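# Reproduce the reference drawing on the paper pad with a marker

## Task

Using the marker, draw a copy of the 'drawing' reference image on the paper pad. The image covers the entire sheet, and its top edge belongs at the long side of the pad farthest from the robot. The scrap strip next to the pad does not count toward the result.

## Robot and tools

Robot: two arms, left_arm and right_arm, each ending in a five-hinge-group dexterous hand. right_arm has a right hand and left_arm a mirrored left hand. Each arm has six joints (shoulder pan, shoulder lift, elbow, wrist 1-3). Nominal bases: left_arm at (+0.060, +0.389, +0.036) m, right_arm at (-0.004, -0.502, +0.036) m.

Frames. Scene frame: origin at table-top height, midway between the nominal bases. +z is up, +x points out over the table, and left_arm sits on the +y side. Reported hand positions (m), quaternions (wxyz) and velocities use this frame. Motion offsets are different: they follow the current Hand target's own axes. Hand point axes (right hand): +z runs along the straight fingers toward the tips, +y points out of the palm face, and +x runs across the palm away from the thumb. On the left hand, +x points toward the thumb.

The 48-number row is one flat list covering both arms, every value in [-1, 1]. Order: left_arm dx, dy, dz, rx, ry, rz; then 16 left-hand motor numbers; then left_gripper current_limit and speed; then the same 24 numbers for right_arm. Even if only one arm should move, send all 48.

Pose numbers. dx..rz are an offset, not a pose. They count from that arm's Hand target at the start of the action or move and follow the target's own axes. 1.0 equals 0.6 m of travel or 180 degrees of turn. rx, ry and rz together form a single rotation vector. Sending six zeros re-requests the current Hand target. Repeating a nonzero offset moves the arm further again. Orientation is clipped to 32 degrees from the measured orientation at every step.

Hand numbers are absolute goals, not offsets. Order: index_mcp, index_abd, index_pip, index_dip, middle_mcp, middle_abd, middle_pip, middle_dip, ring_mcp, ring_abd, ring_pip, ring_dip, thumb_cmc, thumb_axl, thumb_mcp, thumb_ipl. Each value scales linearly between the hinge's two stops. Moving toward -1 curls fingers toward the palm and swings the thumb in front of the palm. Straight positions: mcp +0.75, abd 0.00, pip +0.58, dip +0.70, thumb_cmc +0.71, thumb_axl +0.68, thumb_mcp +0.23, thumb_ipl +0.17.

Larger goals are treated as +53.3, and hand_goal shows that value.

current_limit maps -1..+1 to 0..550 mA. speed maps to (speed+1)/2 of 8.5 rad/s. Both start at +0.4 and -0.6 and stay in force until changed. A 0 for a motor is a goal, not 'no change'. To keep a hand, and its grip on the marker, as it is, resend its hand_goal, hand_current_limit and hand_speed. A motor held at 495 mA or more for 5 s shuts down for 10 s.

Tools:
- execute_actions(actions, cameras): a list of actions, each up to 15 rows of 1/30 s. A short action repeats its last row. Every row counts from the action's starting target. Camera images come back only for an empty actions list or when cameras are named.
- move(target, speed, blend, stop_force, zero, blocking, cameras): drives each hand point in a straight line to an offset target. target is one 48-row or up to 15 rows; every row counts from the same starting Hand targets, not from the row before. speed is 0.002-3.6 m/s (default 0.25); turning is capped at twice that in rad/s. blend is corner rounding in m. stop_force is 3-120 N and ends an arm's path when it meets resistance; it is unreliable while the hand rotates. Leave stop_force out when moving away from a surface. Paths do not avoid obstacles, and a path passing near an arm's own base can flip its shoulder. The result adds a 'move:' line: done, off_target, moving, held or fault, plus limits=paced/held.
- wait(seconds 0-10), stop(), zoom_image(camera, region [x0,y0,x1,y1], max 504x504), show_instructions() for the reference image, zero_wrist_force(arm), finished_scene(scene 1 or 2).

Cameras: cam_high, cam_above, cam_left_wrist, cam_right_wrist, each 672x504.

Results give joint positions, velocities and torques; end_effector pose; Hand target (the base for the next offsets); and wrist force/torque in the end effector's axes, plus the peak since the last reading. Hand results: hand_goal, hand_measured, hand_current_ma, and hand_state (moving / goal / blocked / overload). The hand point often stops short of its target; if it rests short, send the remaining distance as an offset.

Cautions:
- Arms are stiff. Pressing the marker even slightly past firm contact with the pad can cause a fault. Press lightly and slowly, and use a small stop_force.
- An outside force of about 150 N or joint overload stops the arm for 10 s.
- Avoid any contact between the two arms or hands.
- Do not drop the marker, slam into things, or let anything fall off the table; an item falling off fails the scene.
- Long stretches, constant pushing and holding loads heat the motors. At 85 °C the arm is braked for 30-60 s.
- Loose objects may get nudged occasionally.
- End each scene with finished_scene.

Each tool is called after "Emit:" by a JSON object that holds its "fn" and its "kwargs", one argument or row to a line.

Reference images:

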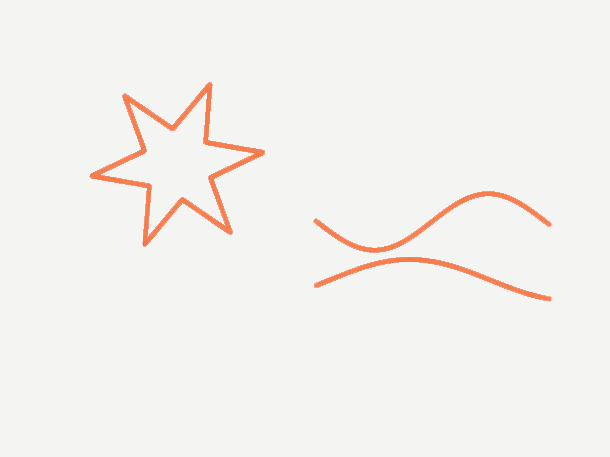

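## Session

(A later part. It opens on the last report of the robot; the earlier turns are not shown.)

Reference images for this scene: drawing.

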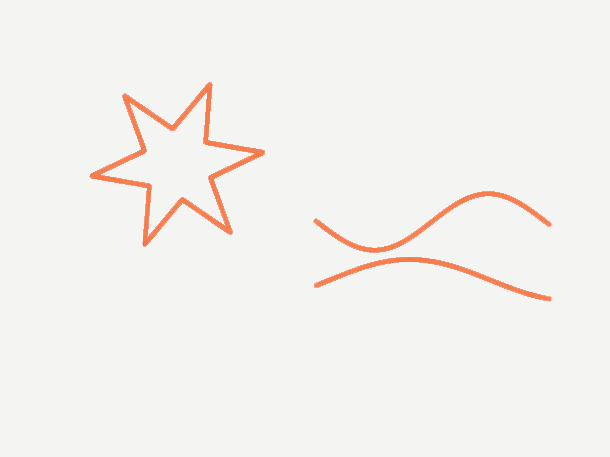

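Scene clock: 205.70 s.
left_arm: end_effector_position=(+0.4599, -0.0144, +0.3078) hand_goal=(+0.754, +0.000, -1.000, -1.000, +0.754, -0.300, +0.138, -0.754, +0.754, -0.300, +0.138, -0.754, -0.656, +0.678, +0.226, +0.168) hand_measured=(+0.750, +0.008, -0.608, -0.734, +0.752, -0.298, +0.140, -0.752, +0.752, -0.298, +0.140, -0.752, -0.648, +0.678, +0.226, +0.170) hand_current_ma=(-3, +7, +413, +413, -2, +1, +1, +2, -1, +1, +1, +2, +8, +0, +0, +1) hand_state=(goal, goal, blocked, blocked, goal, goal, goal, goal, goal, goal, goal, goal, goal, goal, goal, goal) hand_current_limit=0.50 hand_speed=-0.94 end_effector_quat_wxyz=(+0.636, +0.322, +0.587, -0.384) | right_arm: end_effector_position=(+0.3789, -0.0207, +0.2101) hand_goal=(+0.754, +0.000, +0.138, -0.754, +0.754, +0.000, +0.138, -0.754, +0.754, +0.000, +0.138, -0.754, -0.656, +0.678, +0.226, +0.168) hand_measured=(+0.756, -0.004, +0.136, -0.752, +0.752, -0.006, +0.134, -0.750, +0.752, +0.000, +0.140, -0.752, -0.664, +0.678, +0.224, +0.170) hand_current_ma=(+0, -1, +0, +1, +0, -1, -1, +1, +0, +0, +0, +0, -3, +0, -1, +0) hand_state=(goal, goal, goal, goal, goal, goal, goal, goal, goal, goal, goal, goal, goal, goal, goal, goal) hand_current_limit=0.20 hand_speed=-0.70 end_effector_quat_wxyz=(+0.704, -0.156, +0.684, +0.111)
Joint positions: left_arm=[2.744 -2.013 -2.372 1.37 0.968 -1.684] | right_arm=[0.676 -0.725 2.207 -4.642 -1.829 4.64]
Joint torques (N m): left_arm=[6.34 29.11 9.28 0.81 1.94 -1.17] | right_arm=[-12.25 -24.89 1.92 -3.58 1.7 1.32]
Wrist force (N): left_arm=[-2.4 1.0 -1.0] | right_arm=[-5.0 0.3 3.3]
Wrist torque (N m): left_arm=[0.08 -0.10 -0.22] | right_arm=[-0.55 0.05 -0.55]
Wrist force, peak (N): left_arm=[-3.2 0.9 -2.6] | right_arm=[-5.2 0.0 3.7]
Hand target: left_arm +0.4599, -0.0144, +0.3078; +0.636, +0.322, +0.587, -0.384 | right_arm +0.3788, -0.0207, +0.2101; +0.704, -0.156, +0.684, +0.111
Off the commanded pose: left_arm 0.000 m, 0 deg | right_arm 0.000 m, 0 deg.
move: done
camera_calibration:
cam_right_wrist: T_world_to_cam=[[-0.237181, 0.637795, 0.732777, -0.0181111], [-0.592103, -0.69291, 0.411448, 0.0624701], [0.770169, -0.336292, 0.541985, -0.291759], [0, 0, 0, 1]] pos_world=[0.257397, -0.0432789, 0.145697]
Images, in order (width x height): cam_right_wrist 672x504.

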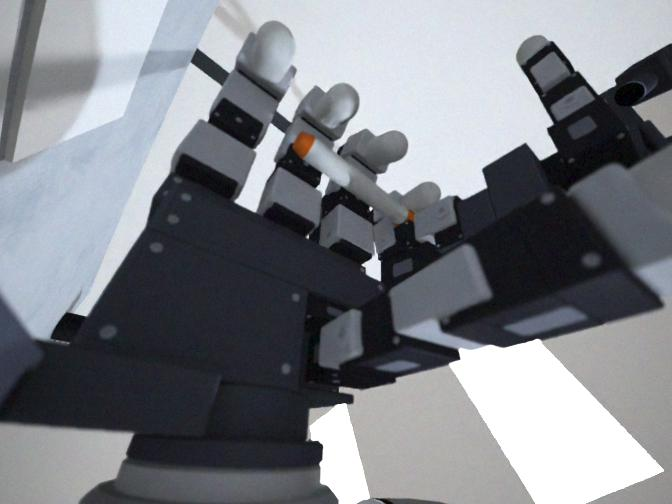

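Emit:
{"fn": "move", "kwargs": {
  "target": [0,0,0,0,0,0, 0.754,0,-1,-1,0.754,-0.3,0.1387,-0.754,0.754,-0.3,0.1387,-0.754,-0.657,0.678,0.225,0.168,0.5,-0.94, 0,0,0,0,0,0, 0.754,0,-0.45,-0.754,0.754,0,-0.45,-0.754,0.754,0,0.1387,-0.754,-0.657,0.678,0.225,0.168,0.2,-0.92],
  "cameras": ["cam_right_wrist"]
}}

Emit:
{"fn": "move", "kwargs": {
  "target": [0,0,0,0,0,0, 0.754,0,-1,-1,0.754,-0.3,0.1387,-0.754,0.754,-0.3,0.1387,-0.754,-0.657,0.678,0.225,0.168,0.5,-0.94, 0,0,0,0,0,0, 0.754,0,-0.70,-0.80,0.754,0,-0.70,-0.80,0.754,0,0.1387,-0.754,-0.657,0.678,0.225,0.168,0.2,-0.94],
  "cameras": ["cam_right_wrist"]
}}

Scene clock: 208.80 s.
left_arm: end_effector_position=(+0.4599, -0.0144, +0.3078) hand_goal=(+0.754, +0.000, -1.000, -1.000, +0.754, -0.300, +0.138, -0.754, +0.754, -0.300, +0.138, -0.754, -0.656, +0.678, +0.226, +0.168) hand_measured=(+0.750, +0.008, -0.608, -0.734, +0.752, -0.298, +0.140, -0.752, +0.752, -0.298, +0.140, -0.752, -0.648, +0.678, +0.226, +0.170) hand_current_ma=(-3, +6, +413, +412, -2, +1, +1, +2, -1, +1, +1, +2, +8, +0, +0, +1) hand_state=(goal, goal, blocked, blocked, goal, goal, goal, goal, goal, goal, goal, goal, goal, goal, goal, goal) hand_current_limit=0.50 hand_speed=-0.94 end_effector_quat_wxyz=(+0.636, +0.322, +0.587, -0.384) | right_arm: end_effector_position=(+0.3788, -0.0207, +0.2101) hand_goal=(+0.754, +0.000, -0.450, -0.754, +0.754, +0.000, -0.450, -0.754, +0.754, +0.000, +0.138, -0.754, -0.656, +0.678, +0.226, +0.168) hand_measured=(+0.756, -0.004, -0.448, -0.752, +0.752, -0.006, -0.446, -0.750, +0.752, +0.000, +0.140, -0.752, -0.664, +0.678, +0.224, +0.170) hand_current_ma=(+0, -1, +0, +1, +0, -1, +1, +1, +0, +0, +0, +0, -3, +0, -1, +0) hand_state=(goal, goal, goal, goal, goal, goal, goal, goal, goal, goal, goal, goal, goal, goal, goal, goal) hand_current_limit=0.20 hand_speed=-0.92 end_effector_quat_wxyz=(+0.704, -0.156, +0.684, +0.111)
Joint positions: left_arm=[2.744 -2.013 -2.372 1.37 0.968 -1.684] | right_arm=[0.676 -0.725 2.207 -4.642 -1.829 4.64]
Joint torques (N m): left_arm=[6.64 27.87 9.16 0.77 1.87 -0.91] | right_arm=[-12.68 -25.82 1.16 -3.72 1.88 1.9]
Wrist force (N): left_arm=[-2.7 0.6 -1.1] | right_arm=[-5.4 0.5 3.5]
Wrist torque (N m): left_arm=[0.05 -0.05 -0.25] | right_arm=[-0.54 0.08 -0.59]
Wrist force, peak (N): left_arm=[-2.7 0.6 -1.3] | right_arm=[-5.5 0.3 3.7]
Hand target: left_arm +0.4599, -0.0144, +0.3078; +0.636, +0.322, +0.587, -0.384 | right_arm +0.3788, -0.0207, +0.2101; +0.704, -0.156, +0.684, +0.111
Off the commanded pose: left_arm 0.000 m, 0 deg | right_arm 0.000 m, 0 deg.
move: done
camera_calibration:
cam_right_wrist: T_world_to_cam=[[-0.237141, 0.637498, 0.733049, -0.0181987], [-0.592079, -0.693078, 0.4112, 0.0624324], [0.770199, -0.336511, 0.541807, -0.291675], [0, 0, 0, 1]] pos_world=[0.257297, -0.0432795, 0.1457]
Images, in order (width x height): cam_right_wrist 672x504.

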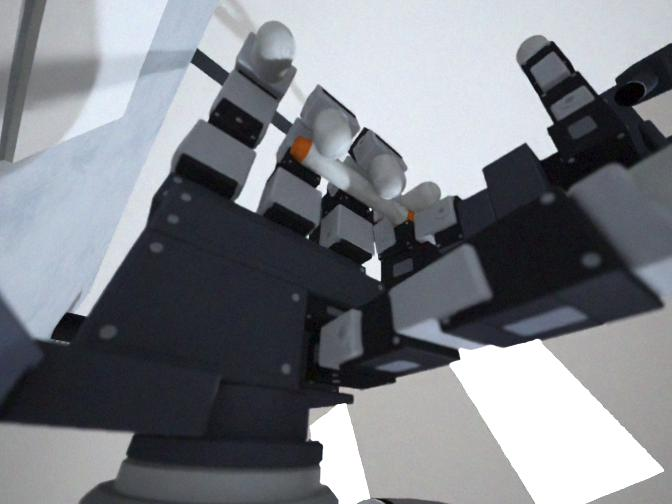

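Scene clock: 210.20 s.
left_arm: end_effector_position=(+0.4599, -0.0144, +0.3078) hand_goal=(+0.754, +0.000, -1.000, -1.000, +0.754, -0.300, +0.138, -0.754, +0.754, -0.300, +0.138, -0.754, -0.656, +0.678, +0.226, +0.168) hand_measured=(+0.764, +0.008, -0.608, -0.734, +0.752, -0.298, +0.140, -0.752, +0.752, -0.298, +0.140, -0.752, -0.648, +0.678, +0.226, +0.170) hand_current_ma=(+11, +6, +412, +413, -2, +1, +1, +2, -1, +1, +1, +2, +8, +0, +0, +1) hand_state=(goal, goal, blocked, blocked, goal, goal, goal, goal, goal, goal, goal, goal, goal, goal, goal, goal) hand_current_limit=0.50 hand_speed=-0.94 end_effector_quat_wxyz=(+0.636, +0.322, +0.587, -0.384) | right_arm: end_effector_position=(+0.3788, -0.0207, +0.2101) hand_goal=(+0.754, +0.000, -0.700, -0.800, +0.754, +0.000, -0.700, -0.800, +0.754, +0.000, +0.138, -0.754, -0.656, +0.678, +0.226, +0.168) hand_measured=(+0.758, -0.004, -0.598, -0.758, +0.756, -0.006, -0.608, -0.746, +0.752, +0.000, +0.140, -0.752, -0.664, +0.678, +0.224, +0.170) hand_current_ma=(+1, -1, +220, +51, +0, -1, +180, +74, +0, +0, +0, +0, -3, +0, -1, +0) hand_state=(goal, goal, blocked, blocked, goal, goal, blocked, blocked, goal, goal, goal, goal, goal, goal, goal, goal) hand_current_limit=0.20 hand_speed=-0.94 end_effector_quat_wxyz=(+0.704, -0.156, +0.684, +0.111)
Joint positions: left_arm=[2.744 -2.013 -2.372 1.37 0.968 -1.684] | right_arm=[0.676 -0.725 2.207 -4.642 -1.829 4.64]
Joint torques (N m): left_arm=[6.47 29.2 9.96 0.81 1.93 -1.13] | right_arm=[-11.86 -25.92 0.82 -3.6 1.15 1.79]
Wrist force (N): left_arm=[-2.4 -1.7 -1.7] | right_arm=[-5.2 0.2 5.9]
Wrist torque (N m): left_arm=[0.12 -0.05 -0.30] | right_arm=[-0.68 0.19 -0.55]
Wrist force, peak (N): left_arm=[-2.1 -2.0 -1.8] | right_arm=[-5.2 0.0 5.9]
Hand target: left_arm +0.4599, -0.0144, +0.3078; +0.636, +0.322, +0.587, -0.384 | right_arm +0.3788, -0.0207, +0.2101; +0.704, -0.156, +0.684, +0.111
Off the commanded pose: left_arm 0.000 m, 0 deg | right_arm 0.000 m, 0 deg.
move: done
camera_calibration:
cam_right_wrist: T_world_to_cam=[[-0.237141, 0.637498, 0.733049, -0.0181987], [-0.592079, -0.693078, 0.4112, 0.0624324], [0.770199, -0.336511, 0.541807, -0.291675], [0, 0, 0, 1]] pos_world=[0.257297, -0.0432795, 0.1457]
Images, in order (width x height): cam_right_wrist 672x504.

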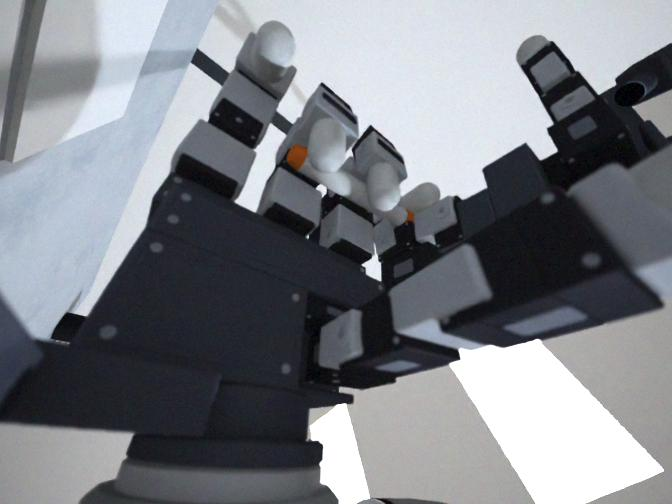

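Emit:
{"fn": "move", "kwargs": {
  "target": [0,0,0,0,0,0, 0.754,0,-1,-1,0.754,-0.3,0.1387,-0.754,0.754,-0.3,0.1387,-0.754,-0.657,0.678,0.225,0.168,0.5,-0.94, 0,0,0,0,0,0, 0.754,0,-0.85,-0.90,0.754,0,-0.85,-0.90,0.754,0,0.1387,-0.754,-0.657,0.678,0.225,0.168,0.35,-0.94]
}}

Emit:
{"fn": "move", "kwargs": {
  "target": [0,0,0,0,0,0, 0.754,0,-1,-1,0.754,-0.3,0.1387,-0.754,0.754,-0.3,0.1387,-0.754,-0.657,0.678,0.225,0.168,0.7,-0.94, 0,0,0,0,0,0, 0.754,0,-1,-1,0.754,0,-1,-1,0.754,0,0.1387,-0.754,-0.657,0.678,0.225,0.168,0.6,-0.94],
  "cameras": ["cam_left_wrist","cam_right_wrist"]
}}

Scene clock: 211.50 s.
left_arm: end_effector_position=(+0.4599, -0.0144, +0.3078) hand_goal=(+0.754, +0.000, -1.000, -1.000, +0.754, -0.300, +0.138, -0.754, +0.754, -0.300, +0.138, -0.754, -0.656, +0.678, +0.226, +0.168) hand_measured=(+0.766, +0.008, -0.610, -0.734, +0.752, -0.298, +0.140, -0.752, +0.752, -0.298, +0.140, -0.752, -0.648, +0.678, +0.226, +0.170) hand_current_ma=(+16, +6, +413, +413, -2, +1, +1, +2, -1, +1, +1, +2, +8, +0, +0, +1) hand_state=(goal, goal, blocked, blocked, goal, goal, goal, goal, goal, goal, goal, goal, goal, goal, goal, goal) hand_current_limit=0.50 hand_speed=-0.94 end_effector_quat_wxyz=(+0.636, +0.322, +0.587, -0.384) | right_arm: end_effector_position=(+0.3788, -0.0207, +0.2101) hand_goal=(+0.754, +0.000, -0.850, -0.900, +0.754, +0.000, -0.850, -0.900, +0.754, +0.000, +0.138, -0.754, -0.656, +0.678, +0.226, +0.168) hand_measured=(+0.758, -0.004, -0.610, -0.758, +0.756, -0.006, -0.622, -0.746, +0.752, +0.000, +0.140, -0.752, -0.664, +0.678, +0.224, +0.170) hand_current_ma=(+1, -1, +371, +371, +1, -1, +371, +371, +0, +0, +0, +0, -3, +0, -1, +0) hand_state=(goal, goal, blocked, moving, goal, goal, blocked, blocked, goal, goal, goal, goal, goal, goal, goal, goal) hand_current_limit=0.35 hand_speed=-0.94 end_effector_quat_wxyz=(+0.704, -0.156, +0.684, +0.111)
Joint positions: left_arm=[2.744 -2.013 -2.372 1.37 0.968 -1.684] | right_arm=[0.676 -0.725 2.207 -4.642 -1.829 4.64]
Joint torques (N m): left_arm=[7.14 27.46 10.2 0.83 1.82 -1] | right_arm=[-9.62 -28.05 0.53 -3.56 0.67 1.76]
Wrist force (N): left_arm=[-2.5 -2.0 -1.8] | right_arm=[-4.9 -0.1 6.6]
Wrist torque (N m): left_arm=[0.14 -0.02 -0.33] | right_arm=[-0.75 0.18 -0.54]
Wrist force, peak (N): left_arm=[-2.3 -2.3 -2.1] | right_arm=[-5.4 -0.4 6.4]
Hand target: left_arm +0.4599, -0.0144, +0.3078; +0.636, +0.322, +0.587, -0.384 | right_arm +0.3788, -0.0207, +0.2101; +0.704, -0.156, +0.684, +0.111
Off the commanded pose: left_arm 0.000 m, 0 deg | right_arm 0.000 m, 0 deg.
move: done

Scene clock: 212.00 s.
left_arm: end_effector_position=(+0.4599, -0.0144, +0.3078) hand_goal=(+0.754, +0.000, -1.000, -1.000, +0.754, -0.300, +0.138, -0.754, +0.754, -0.300, +0.138, -0.754, -0.656, +0.678, +0.226, +0.168) hand_measured=(+0.766, +0.008, -0.612, -0.734, +0.752, -0.298, +0.140, -0.752, +0.752, -0.298, +0.140, -0.752, -0.648, +0.678, +0.226, +0.170) hand_current_ma=(+17, +6, +468, +468, -2, +1, +1, +2, -1, +1, +1, +2, +8, +0, +0, +1) hand_state=(goal, goal, blocked, blocked, goal, goal, goal, goal, goal, goal, goal, goal, goal, goal, goal, goal) hand_current_limit=0.70 hand_speed=-0.94 end_effector_quat_wxyz=(+0.636, +0.322, +0.587, -0.384) | right_arm: end_effector_position=(+0.3788, -0.0207, +0.2101) hand_goal=(+0.754, +0.000, -1.000, -1.000, +0.754, +0.000, -1.000, -1.000, +0.754, +0.000, +0.138, -0.754, -0.656, +0.678, +0.226, +0.168) hand_measured=(+0.758, -0.004, -0.614, -0.758, +0.758, -0.006, -0.626, -0.746, +0.752, +0.000, +0.140, -0.752, -0.664, +0.678, +0.224, +0.170) hand_current_ma=(+1, -1, +440, +440, +1, -1, +440, +440, +0, +0, +0, +0, -3, +0, -1, +0) hand_state=(goal, goal, blocked, blocked, goal, goal, blocked, blocked, goal, goal, goal, goal, goal, goal, goal, goal) hand_current_limit=0.60 hand_speed=-0.94 end_effector_quat_wxyz=(+0.704, -0.156, +0.684, +0.111)
Joint positions: left_arm=[2.744 -2.013 -2.372 1.37 0.968 -1.684] | right_arm=[0.676 -0.725 2.207 -4.642 -1.829 4.64]
Joint torques (N m): left_arm=[6.32 28.31 10.37 0.78 1.92 -1.09] | right_arm=[-10.8 -28.56 0.6 -3.49 0.5 1.61]
Wrist force (N): left_arm=[-1.9 -2.3 -1.7] | right_arm=[-5.4 0.0 6.5]
Wrist torque (N m): left_arm=[0.10 -0.09 -0.28] | right_arm=[-0.74 0.23 -0.57]
Wrist force, peak (N): left_arm=[-2.4 -2.4 -1.8] | right_arm=[-5.3 0.1 6.7]
Hand target: left_arm +0.4599, -0.0144, +0.3078; +0.636, +0.322, +0.587, -0.384 | right_arm +0.3788, -0.0207, +0.2101; +0.704, -0.156, +0.684, +0.111
Off the commanded pose: left_arm 0.000 m, 0 deg | right_arm 0.000 m, 0 deg.
move: done
camera_calibration:
cam_left_wrist: T_world_to_cam=[[-0.54385, -0.216133, 0.810872, -0.0345358], [-0.795922, 0.439086, -0.416787, 0.427152], [-0.265961, -0.872061, -0.410822, 0.356407], [0, 0, 0, 1]] pos_world=[0.415988, 0.115788, 0.352456]
cam_right_wrist: T_world_to_cam=[[-0.237141, 0.637498, 0.733049, -0.0181987], [-0.592079, -0.693078, 0.4112, 0.0624324], [0.770199, -0.336511, 0.541807, -0.291675], [0, 0, 0, 1]] pos_world=[0.257297, -0.0432795, 0.1457]
Images, in order (width x height): cam_left_wrist 672x504, cam_right_wrist 672x504.

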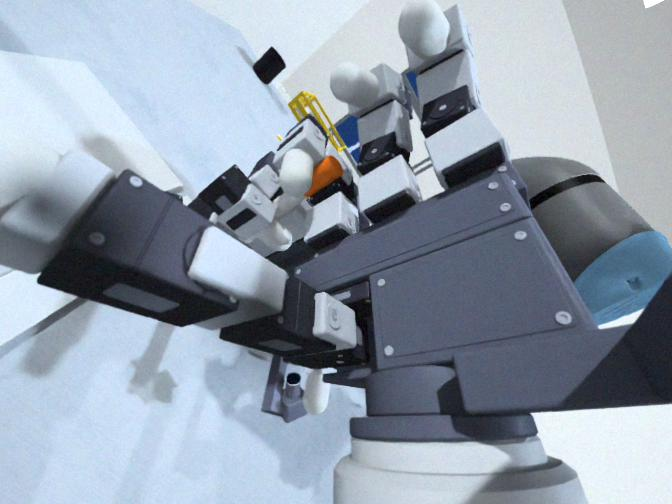

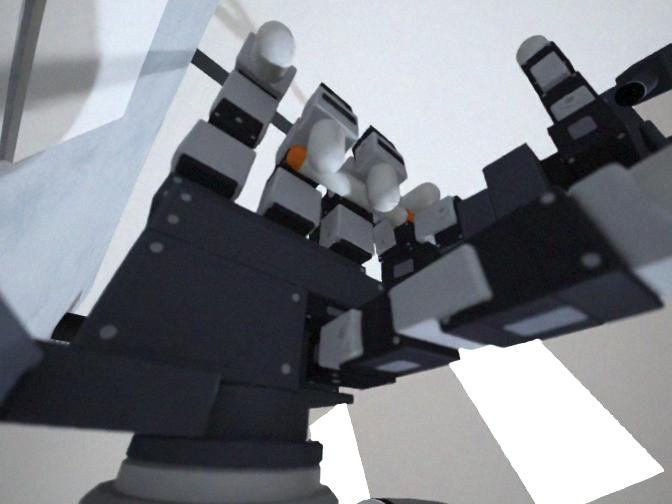

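Emit:
{"fn": "move", "kwargs": {
  "target": [0,0,0,0,0,0, 0.754,0,-1,-1,0.754,-0.3,0.1387,-0.754,0.754,-0.3,0.1387,-0.754,-0.657,0.678,0.225,0.168,0.79,-0.94, 0,0,0,0,0,0, 0.754,0,-1,-1,0.754,0,-1,-1,0.754,0,0.1387,-0.754,-0.657,0.678,0.225,0.168,0.78,-0.94]
}}

Emit:
{"fn": "zero_wrist_force", "kwargs": {
  "arm": "left_arm"
}}

Emit:
{"fn": "zero_wrist_force", "kwargs": {
  "arm": "right_arm"
}}

Emit:
{"fn": "move", "kwargs": {
  "target": [-0.015,0,0,0,0,0, 0.754,0,-1,-1,0.754,-0.3,0.1387,-0.754,0.754,-0.3,0.1387,-0.754,-0.657,0.678,0.225,0.168,1.0,-0.94, 0,0,0,0,0,0, 0.754,0,-1,-1,0.754,0,-1,-1,0.754,0,0.1387,-0.754,-0.657,0.678,0.225,0.168,0.78,-0.94],
  "speed": 0.012,
  "cameras": ["cam_left_wrist","cam_right_wrist"]
}}

Scene clock: 213.73 s.
left_arm: end_effector_position=(+0.4599, -0.0144, +0.3078) hand_goal=(+0.754, +0.000, -1.000, -1.000, +0.754, -0.300, +0.138, -0.754, +0.754, -0.300, +0.138, -0.754, -0.656, +0.678, +0.226, +0.168) hand_measured=(+0.766, +0.008, -0.614, -0.734, +0.752, -0.298, +0.140, -0.752, +0.752, -0.298, +0.140, -0.752, -0.648, +0.678, +0.226, +0.170) hand_current_ma=(+18, +6, +492, +492, -2, +1, +1, +2, -1, +1, +1, +2, +8, +0, +0, +1) hand_state=(goal, goal, blocked, blocked, goal, goal, goal, goal, goal, goal, goal, goal, goal, goal, goal, goal) hand_current_limit=0.79 hand_speed=-0.94 end_effector_quat_wxyz=(+0.636, +0.322, +0.587, -0.384) | right_arm: end_effector_position=(+0.3788, -0.0207, +0.2101) hand_goal=(+0.754, +0.000, -1.000, -1.000, +0.754, +0.000, -1.000, -1.000, +0.754, +0.000, +0.138, -0.754, -0.656, +0.678, +0.226, +0.168) hand_measured=(+0.758, -0.004, -0.616, -0.760, +0.758, -0.006, -0.630, -0.746, +0.752, +0.000, +0.140, -0.752, -0.664, +0.678, +0.224, +0.170) hand_current_ma=(+1, -1, +490, +490, +1, -1, +490, +490, +0, +0, +0, +0, -3, +0, -1, +0) hand_state=(goal, goal, blocked, blocked, goal, goal, blocked, blocked, goal, goal, goal, goal, goal, goal, goal, goal) hand_current_limit=0.78 hand_speed=-0.94 end_effector_quat_wxyz=(+0.704, -0.156, +0.684, +0.111)
Joint positions: left_arm=[2.744 -2.013 -2.372 1.37 0.968 -1.684] | right_arm=[0.676 -0.725 2.207 -4.642 -1.829 4.64]
Joint torques (N m): left_arm=[6.27 28.34 10.15 0.91 1.81 -1.07] | right_arm=[-9.18 -27.55 -0.43 -3.56 -0.08 1.84]
Wrist force (N): left_arm=[-2.0 -2.3 -2.0] | right_arm=[-5.3 -0.2 6.5]
Wrist torque (N m): left_arm=[0.14 -0.08 -0.29] | right_arm=[-0.76 0.22 -0.56]
Wrist force, peak (N): left_arm=[-2.2 -2.7 -1.8] | right_arm=[-5.5 0.1 6.6]
Hand target: left_arm +0.4599, -0.0144, +0.3078; +0.636, +0.322, +0.587, -0.384 | right_arm +0.3788, -0.0207, +0.2101; +0.704, -0.156, +0.684, +0.111
Off the commanded pose: left_arm 0.000 m, 0 deg | right_arm 0.000 m, 0 deg.
move: done

Wrist force sensor zeroed.

Wrist force sensor zeroed.

Scene clock: 214.83 s.
left_arm: end_effector_position=(+0.4597, -0.0134, +0.3166) hand_goal=(+0.754, +0.000, -1.000, -1.000, +0.754, -0.300, +0.138, -0.754, +0.754, -0.300, +0.138, -0.754, -0.656, +0.678, +0.226, +0.168) hand_measured=(+0.764, +0.006, -0.620, -0.734, +0.752, -0.298, +0.140, -0.752, +0.752, -0.298, +0.140, -0.752, -0.648, +0.678, +0.226, +0.170) hand_current_ma=(+14, +5, +550, +550, -2, +1, +1, +2, -1, +1, +1, +1, +8, +0, +0, +1) hand_state=(goal, goal, blocked, blocked, goal, goal, goal, goal, goal, goal, goal, goal, goal, goal, goal, goal) hand_current_limit=1.00 hand_speed=-0.94 end_effector_quat_wxyz=(+0.636, +0.322, +0.587, -0.384) | right_arm: end_effector_position=(+0.3788, -0.0207, +0.2101) hand_goal=(+0.754, +0.000, -1.000, -1.000, +0.754, +0.000, -1.000, -1.000, +0.754, +0.000, +0.138, -0.754, -0.656, +0.678, +0.226, +0.168) hand_measured=(+0.756, -0.006, -0.620, -0.760, +0.758, -0.008, -0.632, -0.746, +0.752, +0.000, +0.140, -0.752, -0.664, +0.678, +0.224, +0.170) hand_current_ma=(+0, -1, +490, +489, +1, -3, +490, +489, +0, +0, +0, +0, -3, +0, -1, +0) hand_state=(goal, goal, blocked, blocked, goal, goal, blocked, blocked, goal, goal, goal, goal, goal, goal, goal, goal) hand_current_limit=0.78 hand_speed=-0.94 end_effector_quat_wxyz=(+0.704, -0.156, +0.684, +0.111)
Joint positions: left_arm=[2.747 -1.984 -2.373 1.342 0.965 -1.685] | right_arm=[0.676 -0.725 2.207 -4.642 -1.829 4.64]
Joint torques (N m): left_arm=[9.2 34.28 0.59 -0.21 -1.91 -1.41] | right_arm=[-7.55 -27.92 -1.1 0.62 -0.71 0.8]
Wrist force (N, zeroed by zero_wrist_force): left_arm=[-0.3 3.2 0.9] | right_arm=[0.7 0.6 -2.2]
Wrist torque (N m, zeroed by zero_wrist_force): left_arm=[0.04 0.01 0.03] | right_arm=[0.16 -0.21 0.04]
Wrist force, peak (N, zeroed by zero_wrist_force): left_arm=[15.1 -0.2 0.5] | right_arm=[-16.2 0.8 0.9]
Hand target: left_arm +0.4597, -0.0134, +0.3167; +0.636, +0.322, +0.587, -0.384 | right_arm +0.3788, -0.0207, +0.2101; +0.704, -0.156, +0.684, +0.111
Off the commanded pose: left_arm 0.000 m, 0 deg | right_arm 0.000 m, 0 deg.
move: done
camera_calibration:
cam_left_wrist: T_world_to_cam=[[-0.54385, -0.216133, 0.810872, -0.0416668], [-0.795922, 0.439086, -0.416787, 0.430307], [-0.265961, -0.872061, -0.410822, 0.360795], [0, 0, 0, 1]] pos_world=[0.415788, 0.116688, 0.361356]
cam_right_wrist: T_world_to_cam=[[-0.237141, 0.637498, 0.733049, -0.0181987], [-0.592079, -0.693078, 0.4112, 0.0624324], [0.770199, -0.336511, 0.541807, -0.291675], [0, 0, 0, 1]] pos_world=[0.257297, -0.0432795, 0.1457]
Images, in order (width x height): cam_left_wrist 672x504, cam_right_wrist 672x504.

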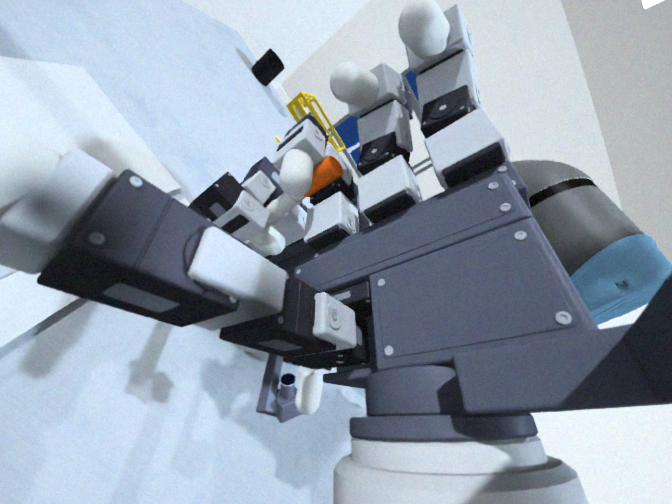

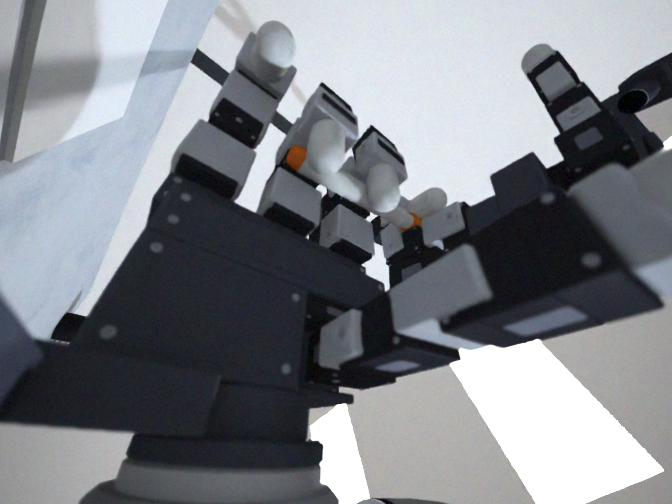

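Emit:
{"fn": "move", "kwargs": {
  "target": [-0.05,0,0,0,0,0, 0.754,0,-1,-1,0.754,-0.3,0.1387,-0.754,0.754,-0.3,0.1387,-0.754,-0.657,0.678,0.225,0.168,0.5,-0.94, 0,0,0,0,0,0, 0.754,0,-1,-1,0.754,0,-1,-1,0.754,0,0.1387,-0.754,-0.657,0.678,0.225,0.168,0.6,-0.94],
  "speed": 0.04,
  "cameras": ["cam_left_wrist","cam_right_wrist"]
}}

Scene clock: 216.77 s.
left_arm: end_effector_position=(+0.4592, -0.0101, +0.3464) hand_goal=(+0.754, +0.000, -1.000, -1.000, +0.754, -0.300, +0.138, -0.754, +0.754, -0.300, +0.138, -0.754, -0.656, +0.678, +0.226, +0.168) hand_measured=(+0.756, +0.006, -0.620, -0.734, +0.752, -0.298, +0.140, -0.752, +0.752, -0.298, +0.140, -0.752, -0.648, +0.678, +0.226, +0.170) hand_current_ma=(+2, +5, +413, +412, -2, +1, +1, +2, -1, +1, +1, +1, +8, +0, +0, +1) hand_state=(goal, goal, blocked, blocked, goal, goal, goal, goal, goal, goal, goal, goal, goal, goal, goal, goal) hand_current_limit=0.50 hand_speed=-0.94 end_effector_quat_wxyz=(+0.636, +0.322, +0.587, -0.384) | right_arm: end_effector_position=(+0.3788, -0.0207, +0.2101) hand_goal=(+0.754, +0.000, -1.000, -1.000, +0.754, +0.000, -1.000, -1.000, +0.754, +0.000, +0.138, -0.754, -0.656, +0.678, +0.226, +0.168) hand_measured=(+0.754, -0.006, -0.620, -0.760, +0.758, -0.008, -0.632, -0.746, +0.752, +0.000, +0.140, -0.752, -0.664, +0.678, +0.224, +0.170) hand_current_ma=(+0, -1, +440, +440, +1, -2, +440, +440, +0, +0, +0, +0, -3, +0, -1, +0) hand_state=(goal, goal, blocked, blocked, goal, goal, blocked, blocked, goal, goal, goal, goal, goal, goal, goal, goal) hand_current_limit=0.60 hand_speed=-0.94 end_effector_quat_wxyz=(+0.704, -0.156, +0.684, +0.111)
Joint positions: left_arm=[2.756 -1.887 -2.372 1.244 0.956 -1.686] | right_arm=[0.676 -0.725 2.207 -4.642 -1.829 4.64]
Joint torques (N m): left_arm=[8.92 31.54 19.84 -0.13 -2.12 0.65] | right_arm=[-5.95 -29.05 -0.35 0.56 -1.42 -1.21]
Wrist force (N, zeroed by zero_wrist_force): left_arm=[-0.8 3.9 0.7] | right_arm=[0.6 0.5 -2.6]
Wrist torque (N m, zeroed by zero_wrist_force): left_arm=[0.06 0.03 0.02] | right_arm=[0.16 -0.24 0.03]
Wrist force, peak (N, zeroed by zero_wrist_force): left_arm=[-0.3 4.1 1.2] | right_arm=[0.8 0.6 -3.1]
Hand target: left_arm +0.4592, -0.0101, +0.3465; +0.636, +0.322, +0.587, -0.384 | right_arm +0.3788, -0.0207, +0.2101; +0.704, -0.156, +0.684, +0.111
Off the commanded pose: left_arm 0.000 m, 0 deg | right_arm 0.000 m, 0 deg.
move: done
camera_calibration:
cam_left_wrist: T_world_to_cam=[[-0.54385, -0.216133, 0.810872, -0.0653351], [-0.795922, 0.439086, -0.416787, 0.44096], [-0.265961, -0.872061, -0.410822, 0.375809], [0, 0, 0, 1]] pos_world=[0.415388, 0.119988, 0.391156]
cam_right_wrist: T_world_to_cam=[[-0.237141, 0.637498, 0.733049, -0.0181987], [-0.592079, -0.693078, 0.4112, 0.0624324], [0.770199, -0.336511, 0.541807, -0.291675], [0, 0, 0, 1]] pos_world=[0.257297, -0.0432795, 0.1457]
Images, in order (width x height): cam_left_wrist 672x504, cam_right_wrist 672x504.

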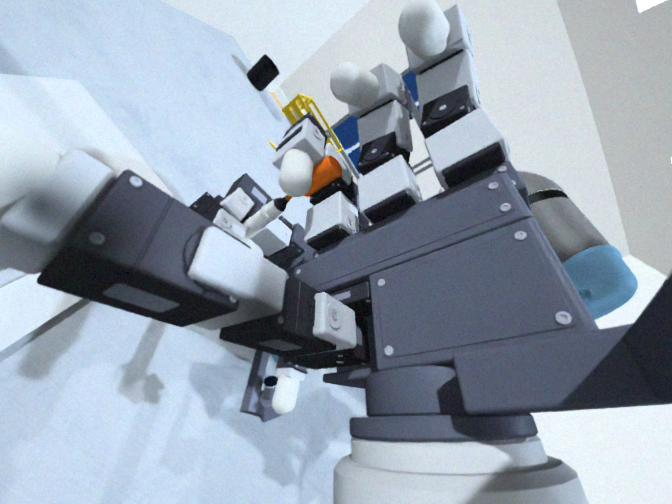

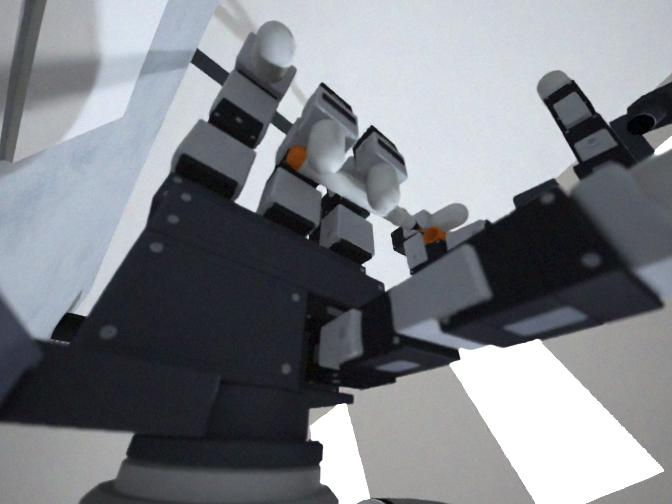

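Emit:
{"fn": "move", "kwargs": {
  "target": [
    [-0.07,0,0,0,0,0, 0.754,0,-1,-1,0.754,-0.3,0.1387,-0.754,0.754,-0.3,0.1387,-0.754,-0.657,0.678,0.225,0.168,0.2,-0.94, 0,0,0,0,0,0, 0.754,0,-1,-1,0.754,0,-1,-1,0.754,0,0.1387,-0.754,-0.657,0.678,0.225,0.168,0.5,-0.94],
    [-0.1285,0.258,-0.431,-0.4307,-0.0178,0.0448, 0.754,0,-1,-1,0.754,-0.3,0.1387,-0.754,0.754,-0.3,0.1387,-0.754,-0.657,0.678,0.225,0.168,0.2,-0.94, 0,0,0,0,0,0, 0.754,0,-1,-1,0.754,0,-1,-1,0.754,0,0.1387,-0.754,-0.657,0.678,0.225,0.168,0.5,-0.94]
  ],
  "speed": [0.1,0.15],
  "blend": 0.01,
  "cameras": ["cam_left_wrist","cam_right_wrist","cam_high"]
}}

Scene clock: 227.03 s.
left_arm: end_effector_position=(+0.4626, +0.2833, +0.3899) hand_goal=(+0.754, +0.000, -1.000, -1.000, +0.754, -0.300, +0.138, -0.754, +0.754, -0.300, +0.138, -0.754, -0.656, +0.678, +0.226, +0.168) hand_measured=(+0.756, +0.006, -0.620, -0.732, +0.752, -0.298, +0.140, -0.752, +0.752, -0.298, +0.140, -0.752, -0.648, +0.678, +0.226, +0.170) hand_current_ma=(+1, +5, +330, +330, -2, +1, +1, +2, -1, +1, +1, +1, +8, +0, +0, +1) hand_state=(goal, goal, blocked, blocked, goal, goal, goal, goal, goal, goal, goal, goal, goal, goal, goal, goal) hand_current_limit=0.20 hand_speed=-0.94 end_effector_quat_wxyz=(+0.738, -0.098, +0.663, +0.078) | right_arm: end_effector_position=(+0.3788, -0.0207, +0.2101) hand_goal=(+0.754, +0.000, -1.000, -1.000, +0.754, +0.000, -1.000, -1.000, +0.754, +0.000, +0.138, -0.754, -0.656, +0.678, +0.226, +0.168) hand_measured=(+0.754, -0.006, -0.620, -0.760, +0.758, -0.008, -0.632, -0.746, +0.752, +0.000, +0.140, -0.752, -0.664, +0.678, +0.224, +0.170) hand_current_ma=(+0, -1, +413, +412, +1, -2, +413, +412, +0, +0, +0, +0, -3, +0, -1, +0) hand_state=(goal, goal, blocked, blocked, goal, goal, blocked, blocked, goal, goal, goal, goal, goal, goal, goal, goal) hand_current_limit=0.50 hand_speed=-0.94 end_effector_quat_wxyz=(+0.704, -0.156, +0.684, +0.111)
Joint positions: left_arm=[2.731 -1.753 -2.356 1.102 2.269 -1.525] | right_arm=[0.676 -0.725 2.207 -4.642 -1.829 4.64]
Joint torques (N m): left_arm=[-9.09 28.73 4.97 -0.4 -2.47 -1.2] | right_arm=[0.96 -34.11 -1.89 0.15 -1.38 -1.42]
Wrist force (N, zeroed by zero_wrist_force): left_arm=[-0.4 3.6 0.8] | right_arm=[0.3 0.3 -2.6]
Wrist torque (N m, zeroed by zero_wrist_force): left_arm=[0.01 -0.03 0.07] | right_arm=[0.15 -0.18 0.00]
Wrist force, peak (N, zeroed by zero_wrist_force): left_arm=[-0.3 5.0 1.6] | right_arm=[0.6 0.9 -3.1]
Hand target: left_arm +0.4625, +0.2832, +0.3899; +0.738, -0.098, +0.663, +0.078 (not the last commanded pose) | right_arm +0.3788, -0.0207, +0.2101; +0.704, -0.156, +0.684, +0.111
Off the commanded pose: left_arm 0.015 m, 4 deg | right_arm 0.000 m, 0 deg.
move: held (left_arm; a check stopped the path); path passed 1 of 2 targets; blend cut to 0 m at target 1; limits=held
pose unreachable (left arm): on one or more control steps of this call, first in action 0 (counted from 0), this arm could not follow its commanded pose, so it was not sent that pose on those steps. It may still have moved: this result reports where it is.
cause: moving toward the commanded pose would bring two parts of the arm too close to each other (joints 4 (wrist 1) to 6 (wrist 3) lie between them).
camera_calibration:
cam_left_wrist: T_world_to_cam=[[0.0611697, -0.582294, 0.810674, -0.211472], [-0.638737, -0.646951, -0.416498, 0.56771], [0.76699, -0.49233, -0.411506, 0.0653071], [0, 0, 0, 1]] pos_world=[0.325463, 0.276294, 0.434759]
cam_right_wrist: T_world_to_cam=[[-0.237141, 0.637498, 0.733049, -0.018175], [-0.592079, -0.693078, 0.4112, 0.0624916], [0.770199, -0.336511, 0.541807, -0.291752], [0, 0, 0, 1]] pos_world=[0.257397, -0.0432795, 0.1457]
Images, in order (width x height): cam_high 672x504, cam_left_wrist 672x504, cam_right_wrist 672x504.

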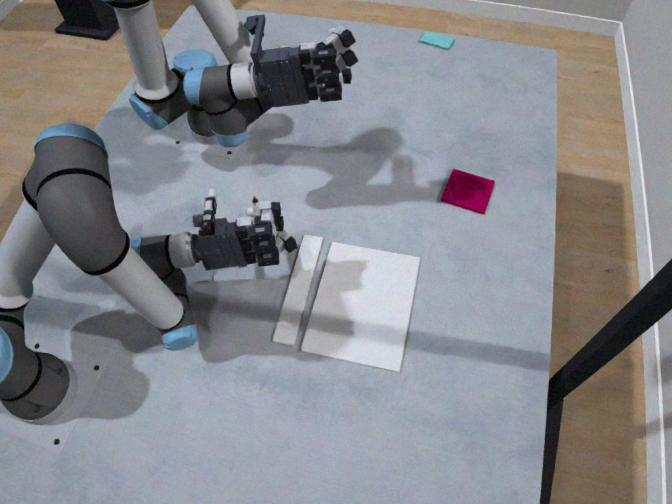

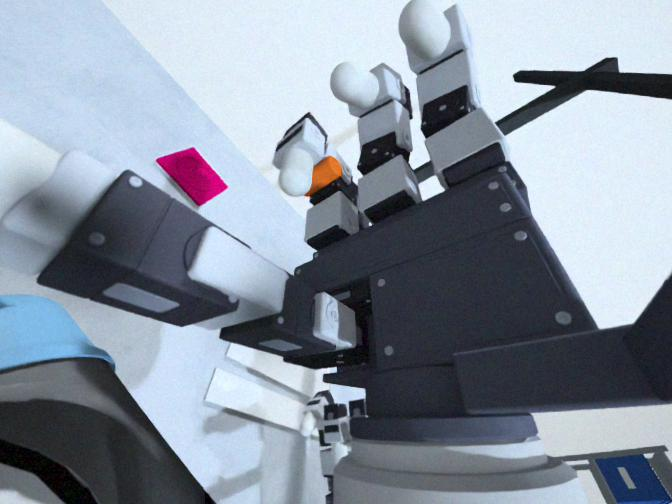

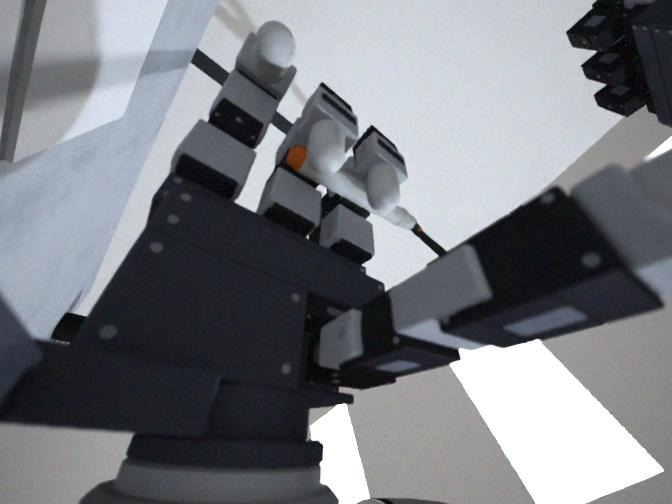

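Emit:
{"fn": "move", "kwargs": {
  "target": [0,0,0,0,0,0, 0.754,0,-1,-1,0.754,-0.3,0.1387,-0.754,0.754,-0.3,0.1387,-0.754,-0.657,0.678,0.225,0.168,-0.1,-0.94, 0.0992,-0.1025,0,0,0,-0.5, 0.754,0,-1,-1,0.754,0,-1,-1,0.754,0,0.1387,-0.754,-0.657,0.678,0.225,0.168,0.5,-0.94],
  "speed": 0.4,
  "cameras": ["cam_above","cam_right_wrist"]
}}

Scene clock: 232.13 s.
left_arm: end_effector_position=(+0.4625, +0.2832, +0.3899) hand_goal=(+0.754, +0.000, -1.000, -1.000, +0.754, -0.300, +0.138, -0.754, +0.754, -0.300, +0.138, -0.754, -0.656, +0.678, +0.226, +0.168) hand_measured=(+0.756, +0.006, -0.620, -0.722, +0.752, -0.298, +0.140, -0.752, +0.752, -0.298, +0.140, -0.752, -0.648, +0.678, +0.226, +0.170) hand_current_ma=(+1, +5, +247, +248, -2, +1, +1, +2, -1, +1, +1, +1, +8, +0, +0, +1) hand_state=(goal, goal, blocked, blocked, goal, goal, goal, goal, goal, goal, goal, goal, goal, goal, goal, goal) hand_current_limit=-0.10 hand_speed=-0.94 end_effector_quat_wxyz=(+0.738, -0.098, +0.663, +0.078) | right_arm: end_effector_position=(+0.4040, -0.0811, +0.1549) hand_goal=(+0.754, +0.000, -1.000, -1.000, +0.754, +0.000, -1.000, -1.000, +0.754, +0.000, +0.138, -0.754, -0.656, +0.678, +0.226, +0.168) hand_measured=(+0.746, -0.004, -0.620, -0.760, +0.750, -0.006, -0.632, -0.746, +0.748, +0.000, +0.140, -0.752, -0.658, +0.678, +0.224, +0.170) hand_current_ma=(-4, -1, +413, +413, -1, -2, +412, +413, -2, +0, +0, +0, +0, +0, -1, +0) hand_state=(goal, goal, blocked, blocked, goal, goal, blocked, blocked, goal, goal, goal, goal, goal, goal, goal, goal) hand_current_limit=0.50 hand_speed=-0.94 end_effector_quat_wxyz=(+0.577, -0.593, +0.373, -0.419)
Joint positions: left_arm=[2.73 -1.753 -2.356 1.102 2.269 -1.526] | right_arm=[0.688 -0.864 2.233 -4.528 -1.841 3.07]
Joint torques (N m): left_arm=[-4.98 28.66 4.6 -0.36 -2.64 -1.35] | right_arm=[12.17 -23.59 -12.5 -3.65 -2.47 -1.73]
Wrist force (N, zeroed by zero_wrist_force): left_arm=[-0.5 3.8 0.8] | right_arm=[5.2 -1.9 -3.0]
Wrist torque (N m, zeroed by zero_wrist_force): left_arm=[0.03 -0.02 0.06] | right_arm=[0.34 -0.28 0.71]
Wrist force, peak (N, zeroed by zero_wrist_force): left_arm=[-0.6 4.1 1.0] | right_arm=[5.3 -2.3 -3.3]
Hand target: left_arm +0.4625, +0.2832, +0.3899; +0.738, -0.098, +0.663, +0.078 | right_arm +0.4040, -0.0811, +0.1549; +0.577, -0.594, +0.373, -0.419
Off the commanded pose: left_arm 0.000 m, 0 deg | right_arm 0.000 m, 0 deg.
move: done
camera_calibration:
cam_right_wrist: T_world_to_cam=[[-0.234654, 0.695537, -0.679092, 0.289209], [-0.907205, 0.09424, 0.409998, 0.249522], [0.349166, 0.712283, 0.60888, -0.0567554], [0, 0, 0, 1]] pos_world=[0.314048, -0.184245, 0.128654]
Images, in order (width x height): cam_above 672x504, cam_right_wrist 672x504.

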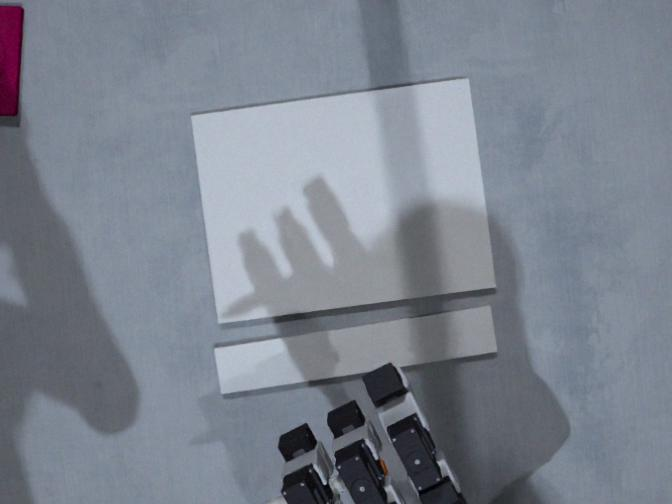

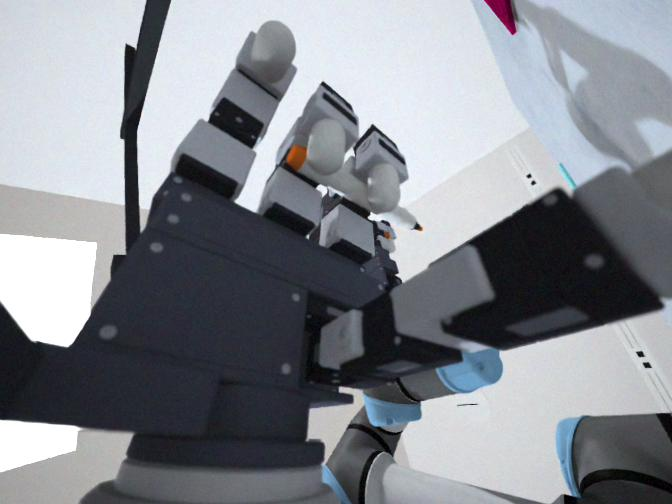

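Emit:
{"fn": "move", "kwargs": {
  "target": [0,0,0,0,0,0, 0.754,0,-1,-1,0.754,-0.3,0.1387,-0.754,0.754,-0.3,0.1387,-0.754,-0.657,0.678,0.225,0.168,-0.1,-0.94, 0.1438,0.005,0.2208,-0.0492,-0.2129,-0.4873, 0.754,0,-1,-1,0.754,0,-1,-1,0.754,0,0.1387,-0.754,-0.657,0.678,0.225,0.168,0.5,-0.94],
  "speed": 0.4,
  "cameras": ["cam_above","cam_right_wrist","cam_high"]
}}

Scene clock: 238.73 s.
left_arm: end_effector_position=(+0.4625, +0.2832, +0.3899) hand_goal=(+0.754, +0.000, -1.000, -1.000, +0.754, -0.300, +0.138, -0.754, +0.754, -0.300, +0.138, -0.754, -0.656, +0.678, +0.226, +0.168) hand_measured=(+0.756, +0.006, -0.620, -0.722, +0.752, -0.298, +0.140, -0.752, +0.752, -0.298, +0.140, -0.752, -0.648, +0.678, +0.226, +0.170) hand_current_ma=(+1, +5, +248, +248, -2, +1, +1, +2, -1, +1, +1, +1, +8, +0, +0, +1) hand_state=(goal, goal, blocked, blocked, goal, goal, goal, goal, goal, goal, goal, goal, goal, goal, goal, goal) hand_current_limit=-0.10 hand_speed=-0.94 end_effector_quat_wxyz=(+0.738, -0.098, +0.663, +0.078) | right_arm: end_effector_position=(+0.5590, -0.1120, +0.1600) hand_goal=(+0.754, +0.000, -1.000, -1.000, +0.754, +0.000, -1.000, -1.000, +0.754, +0.000, +0.138, -0.754, -0.656, +0.678, +0.226, +0.168) hand_measured=(+0.748, -0.002, -0.620, -0.760, +0.754, -0.006, -0.632, -0.746, +0.752, +0.000, +0.140, -0.752, -0.650, +0.678, +0.224, +0.170) hand_current_ma=(-2, +0, +413, +413, +0, -1, +412, +412, +0, +0, +0, +0, +2, +0, +0, +0) hand_state=(goal, goal, blocked, blocked, goal, goal, blocked, blocked, goal, goal, goal, goal, goal, goal, goal, goal) hand_current_limit=0.50 hand_speed=-0.94 end_effector_quat_wxyz=(-0.171, +0.814, +0.296, +0.470)
Joint positions: left_arm=[2.73 -1.753 -2.356 1.102 2.269 -1.526] | right_arm=[0.508 -0.981 2.046 -3.673 -1.375 1.456]
Joint torques (N m): left_arm=[3.65 28.92 5.54 -0.43 -2.5 -1.3] | right_arm=[-12.7 -49.35 -18.86 -0.26 -1.9 -1.54]
Wrist force (N, zeroed by zero_wrist_force): left_arm=[-0.6 3.6 0.9] | right_arm=[7.7 1.2 -3.3]
Wrist torque (N m, zeroed by zero_wrist_force): left_arm=[-0.01 0.00 0.05] | right_arm=[0.48 -0.34 0.98]
Wrist force, peak (N, zeroed by zero_wrist_force): left_arm=[-0.4 4.1 0.7] | right_arm=[8.2 0.8 -3.4]
Hand target: left_arm +0.4625, +0.2832, +0.3899; +0.738, -0.098, +0.663, +0.078 | right_arm +0.5590, -0.1120, +0.1600; -0.171, +0.814, +0.296, +0.470
Off the commanded pose: left_arm 0.000 m, 0 deg | right_arm 0.000 m, 0 deg.
move: done
camera_calibration:
cam_right_wrist: T_world_to_cam=[[0.125513, -0.715126, -0.687635, -0.00742198], [-0.972508, -0.225725, 0.0572387, 0.4481], [-0.196149, 0.661546, -0.723797, 0.420366], [0, 0, 0, 1]] pos_world=[0.519167, -0.182252, 0.273507]
Images, in order (width x height): cam_high 672x504, cam_above 672x504, cam_right_wrist 672x504.

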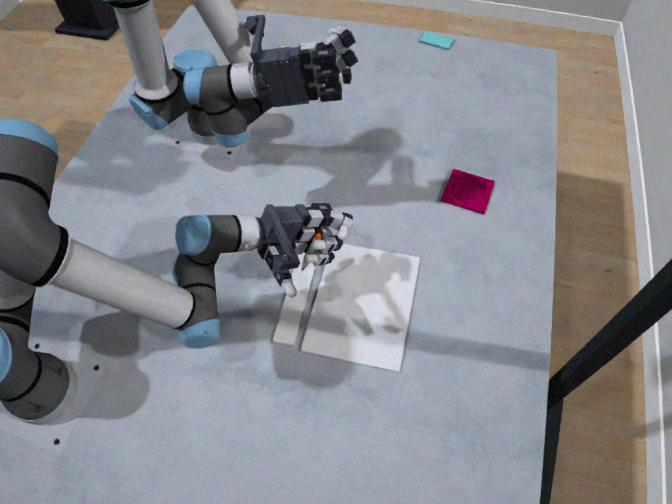

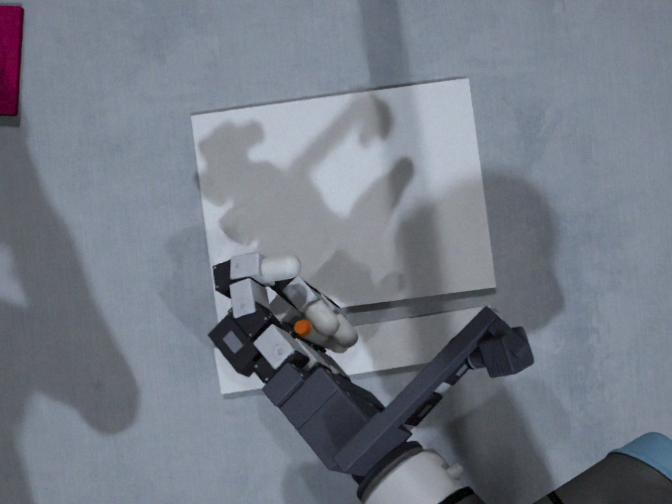

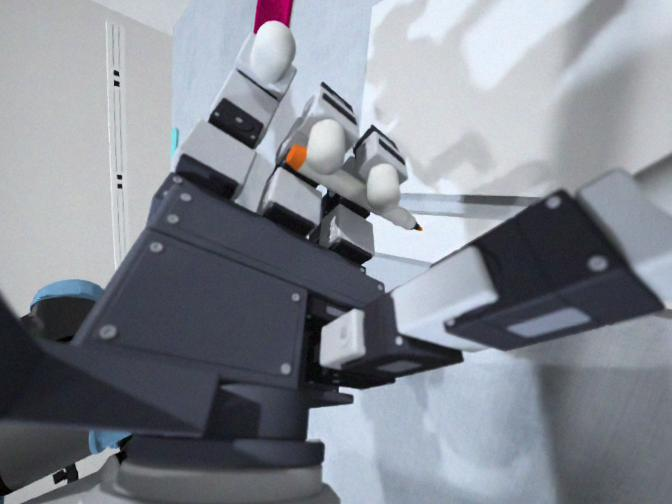

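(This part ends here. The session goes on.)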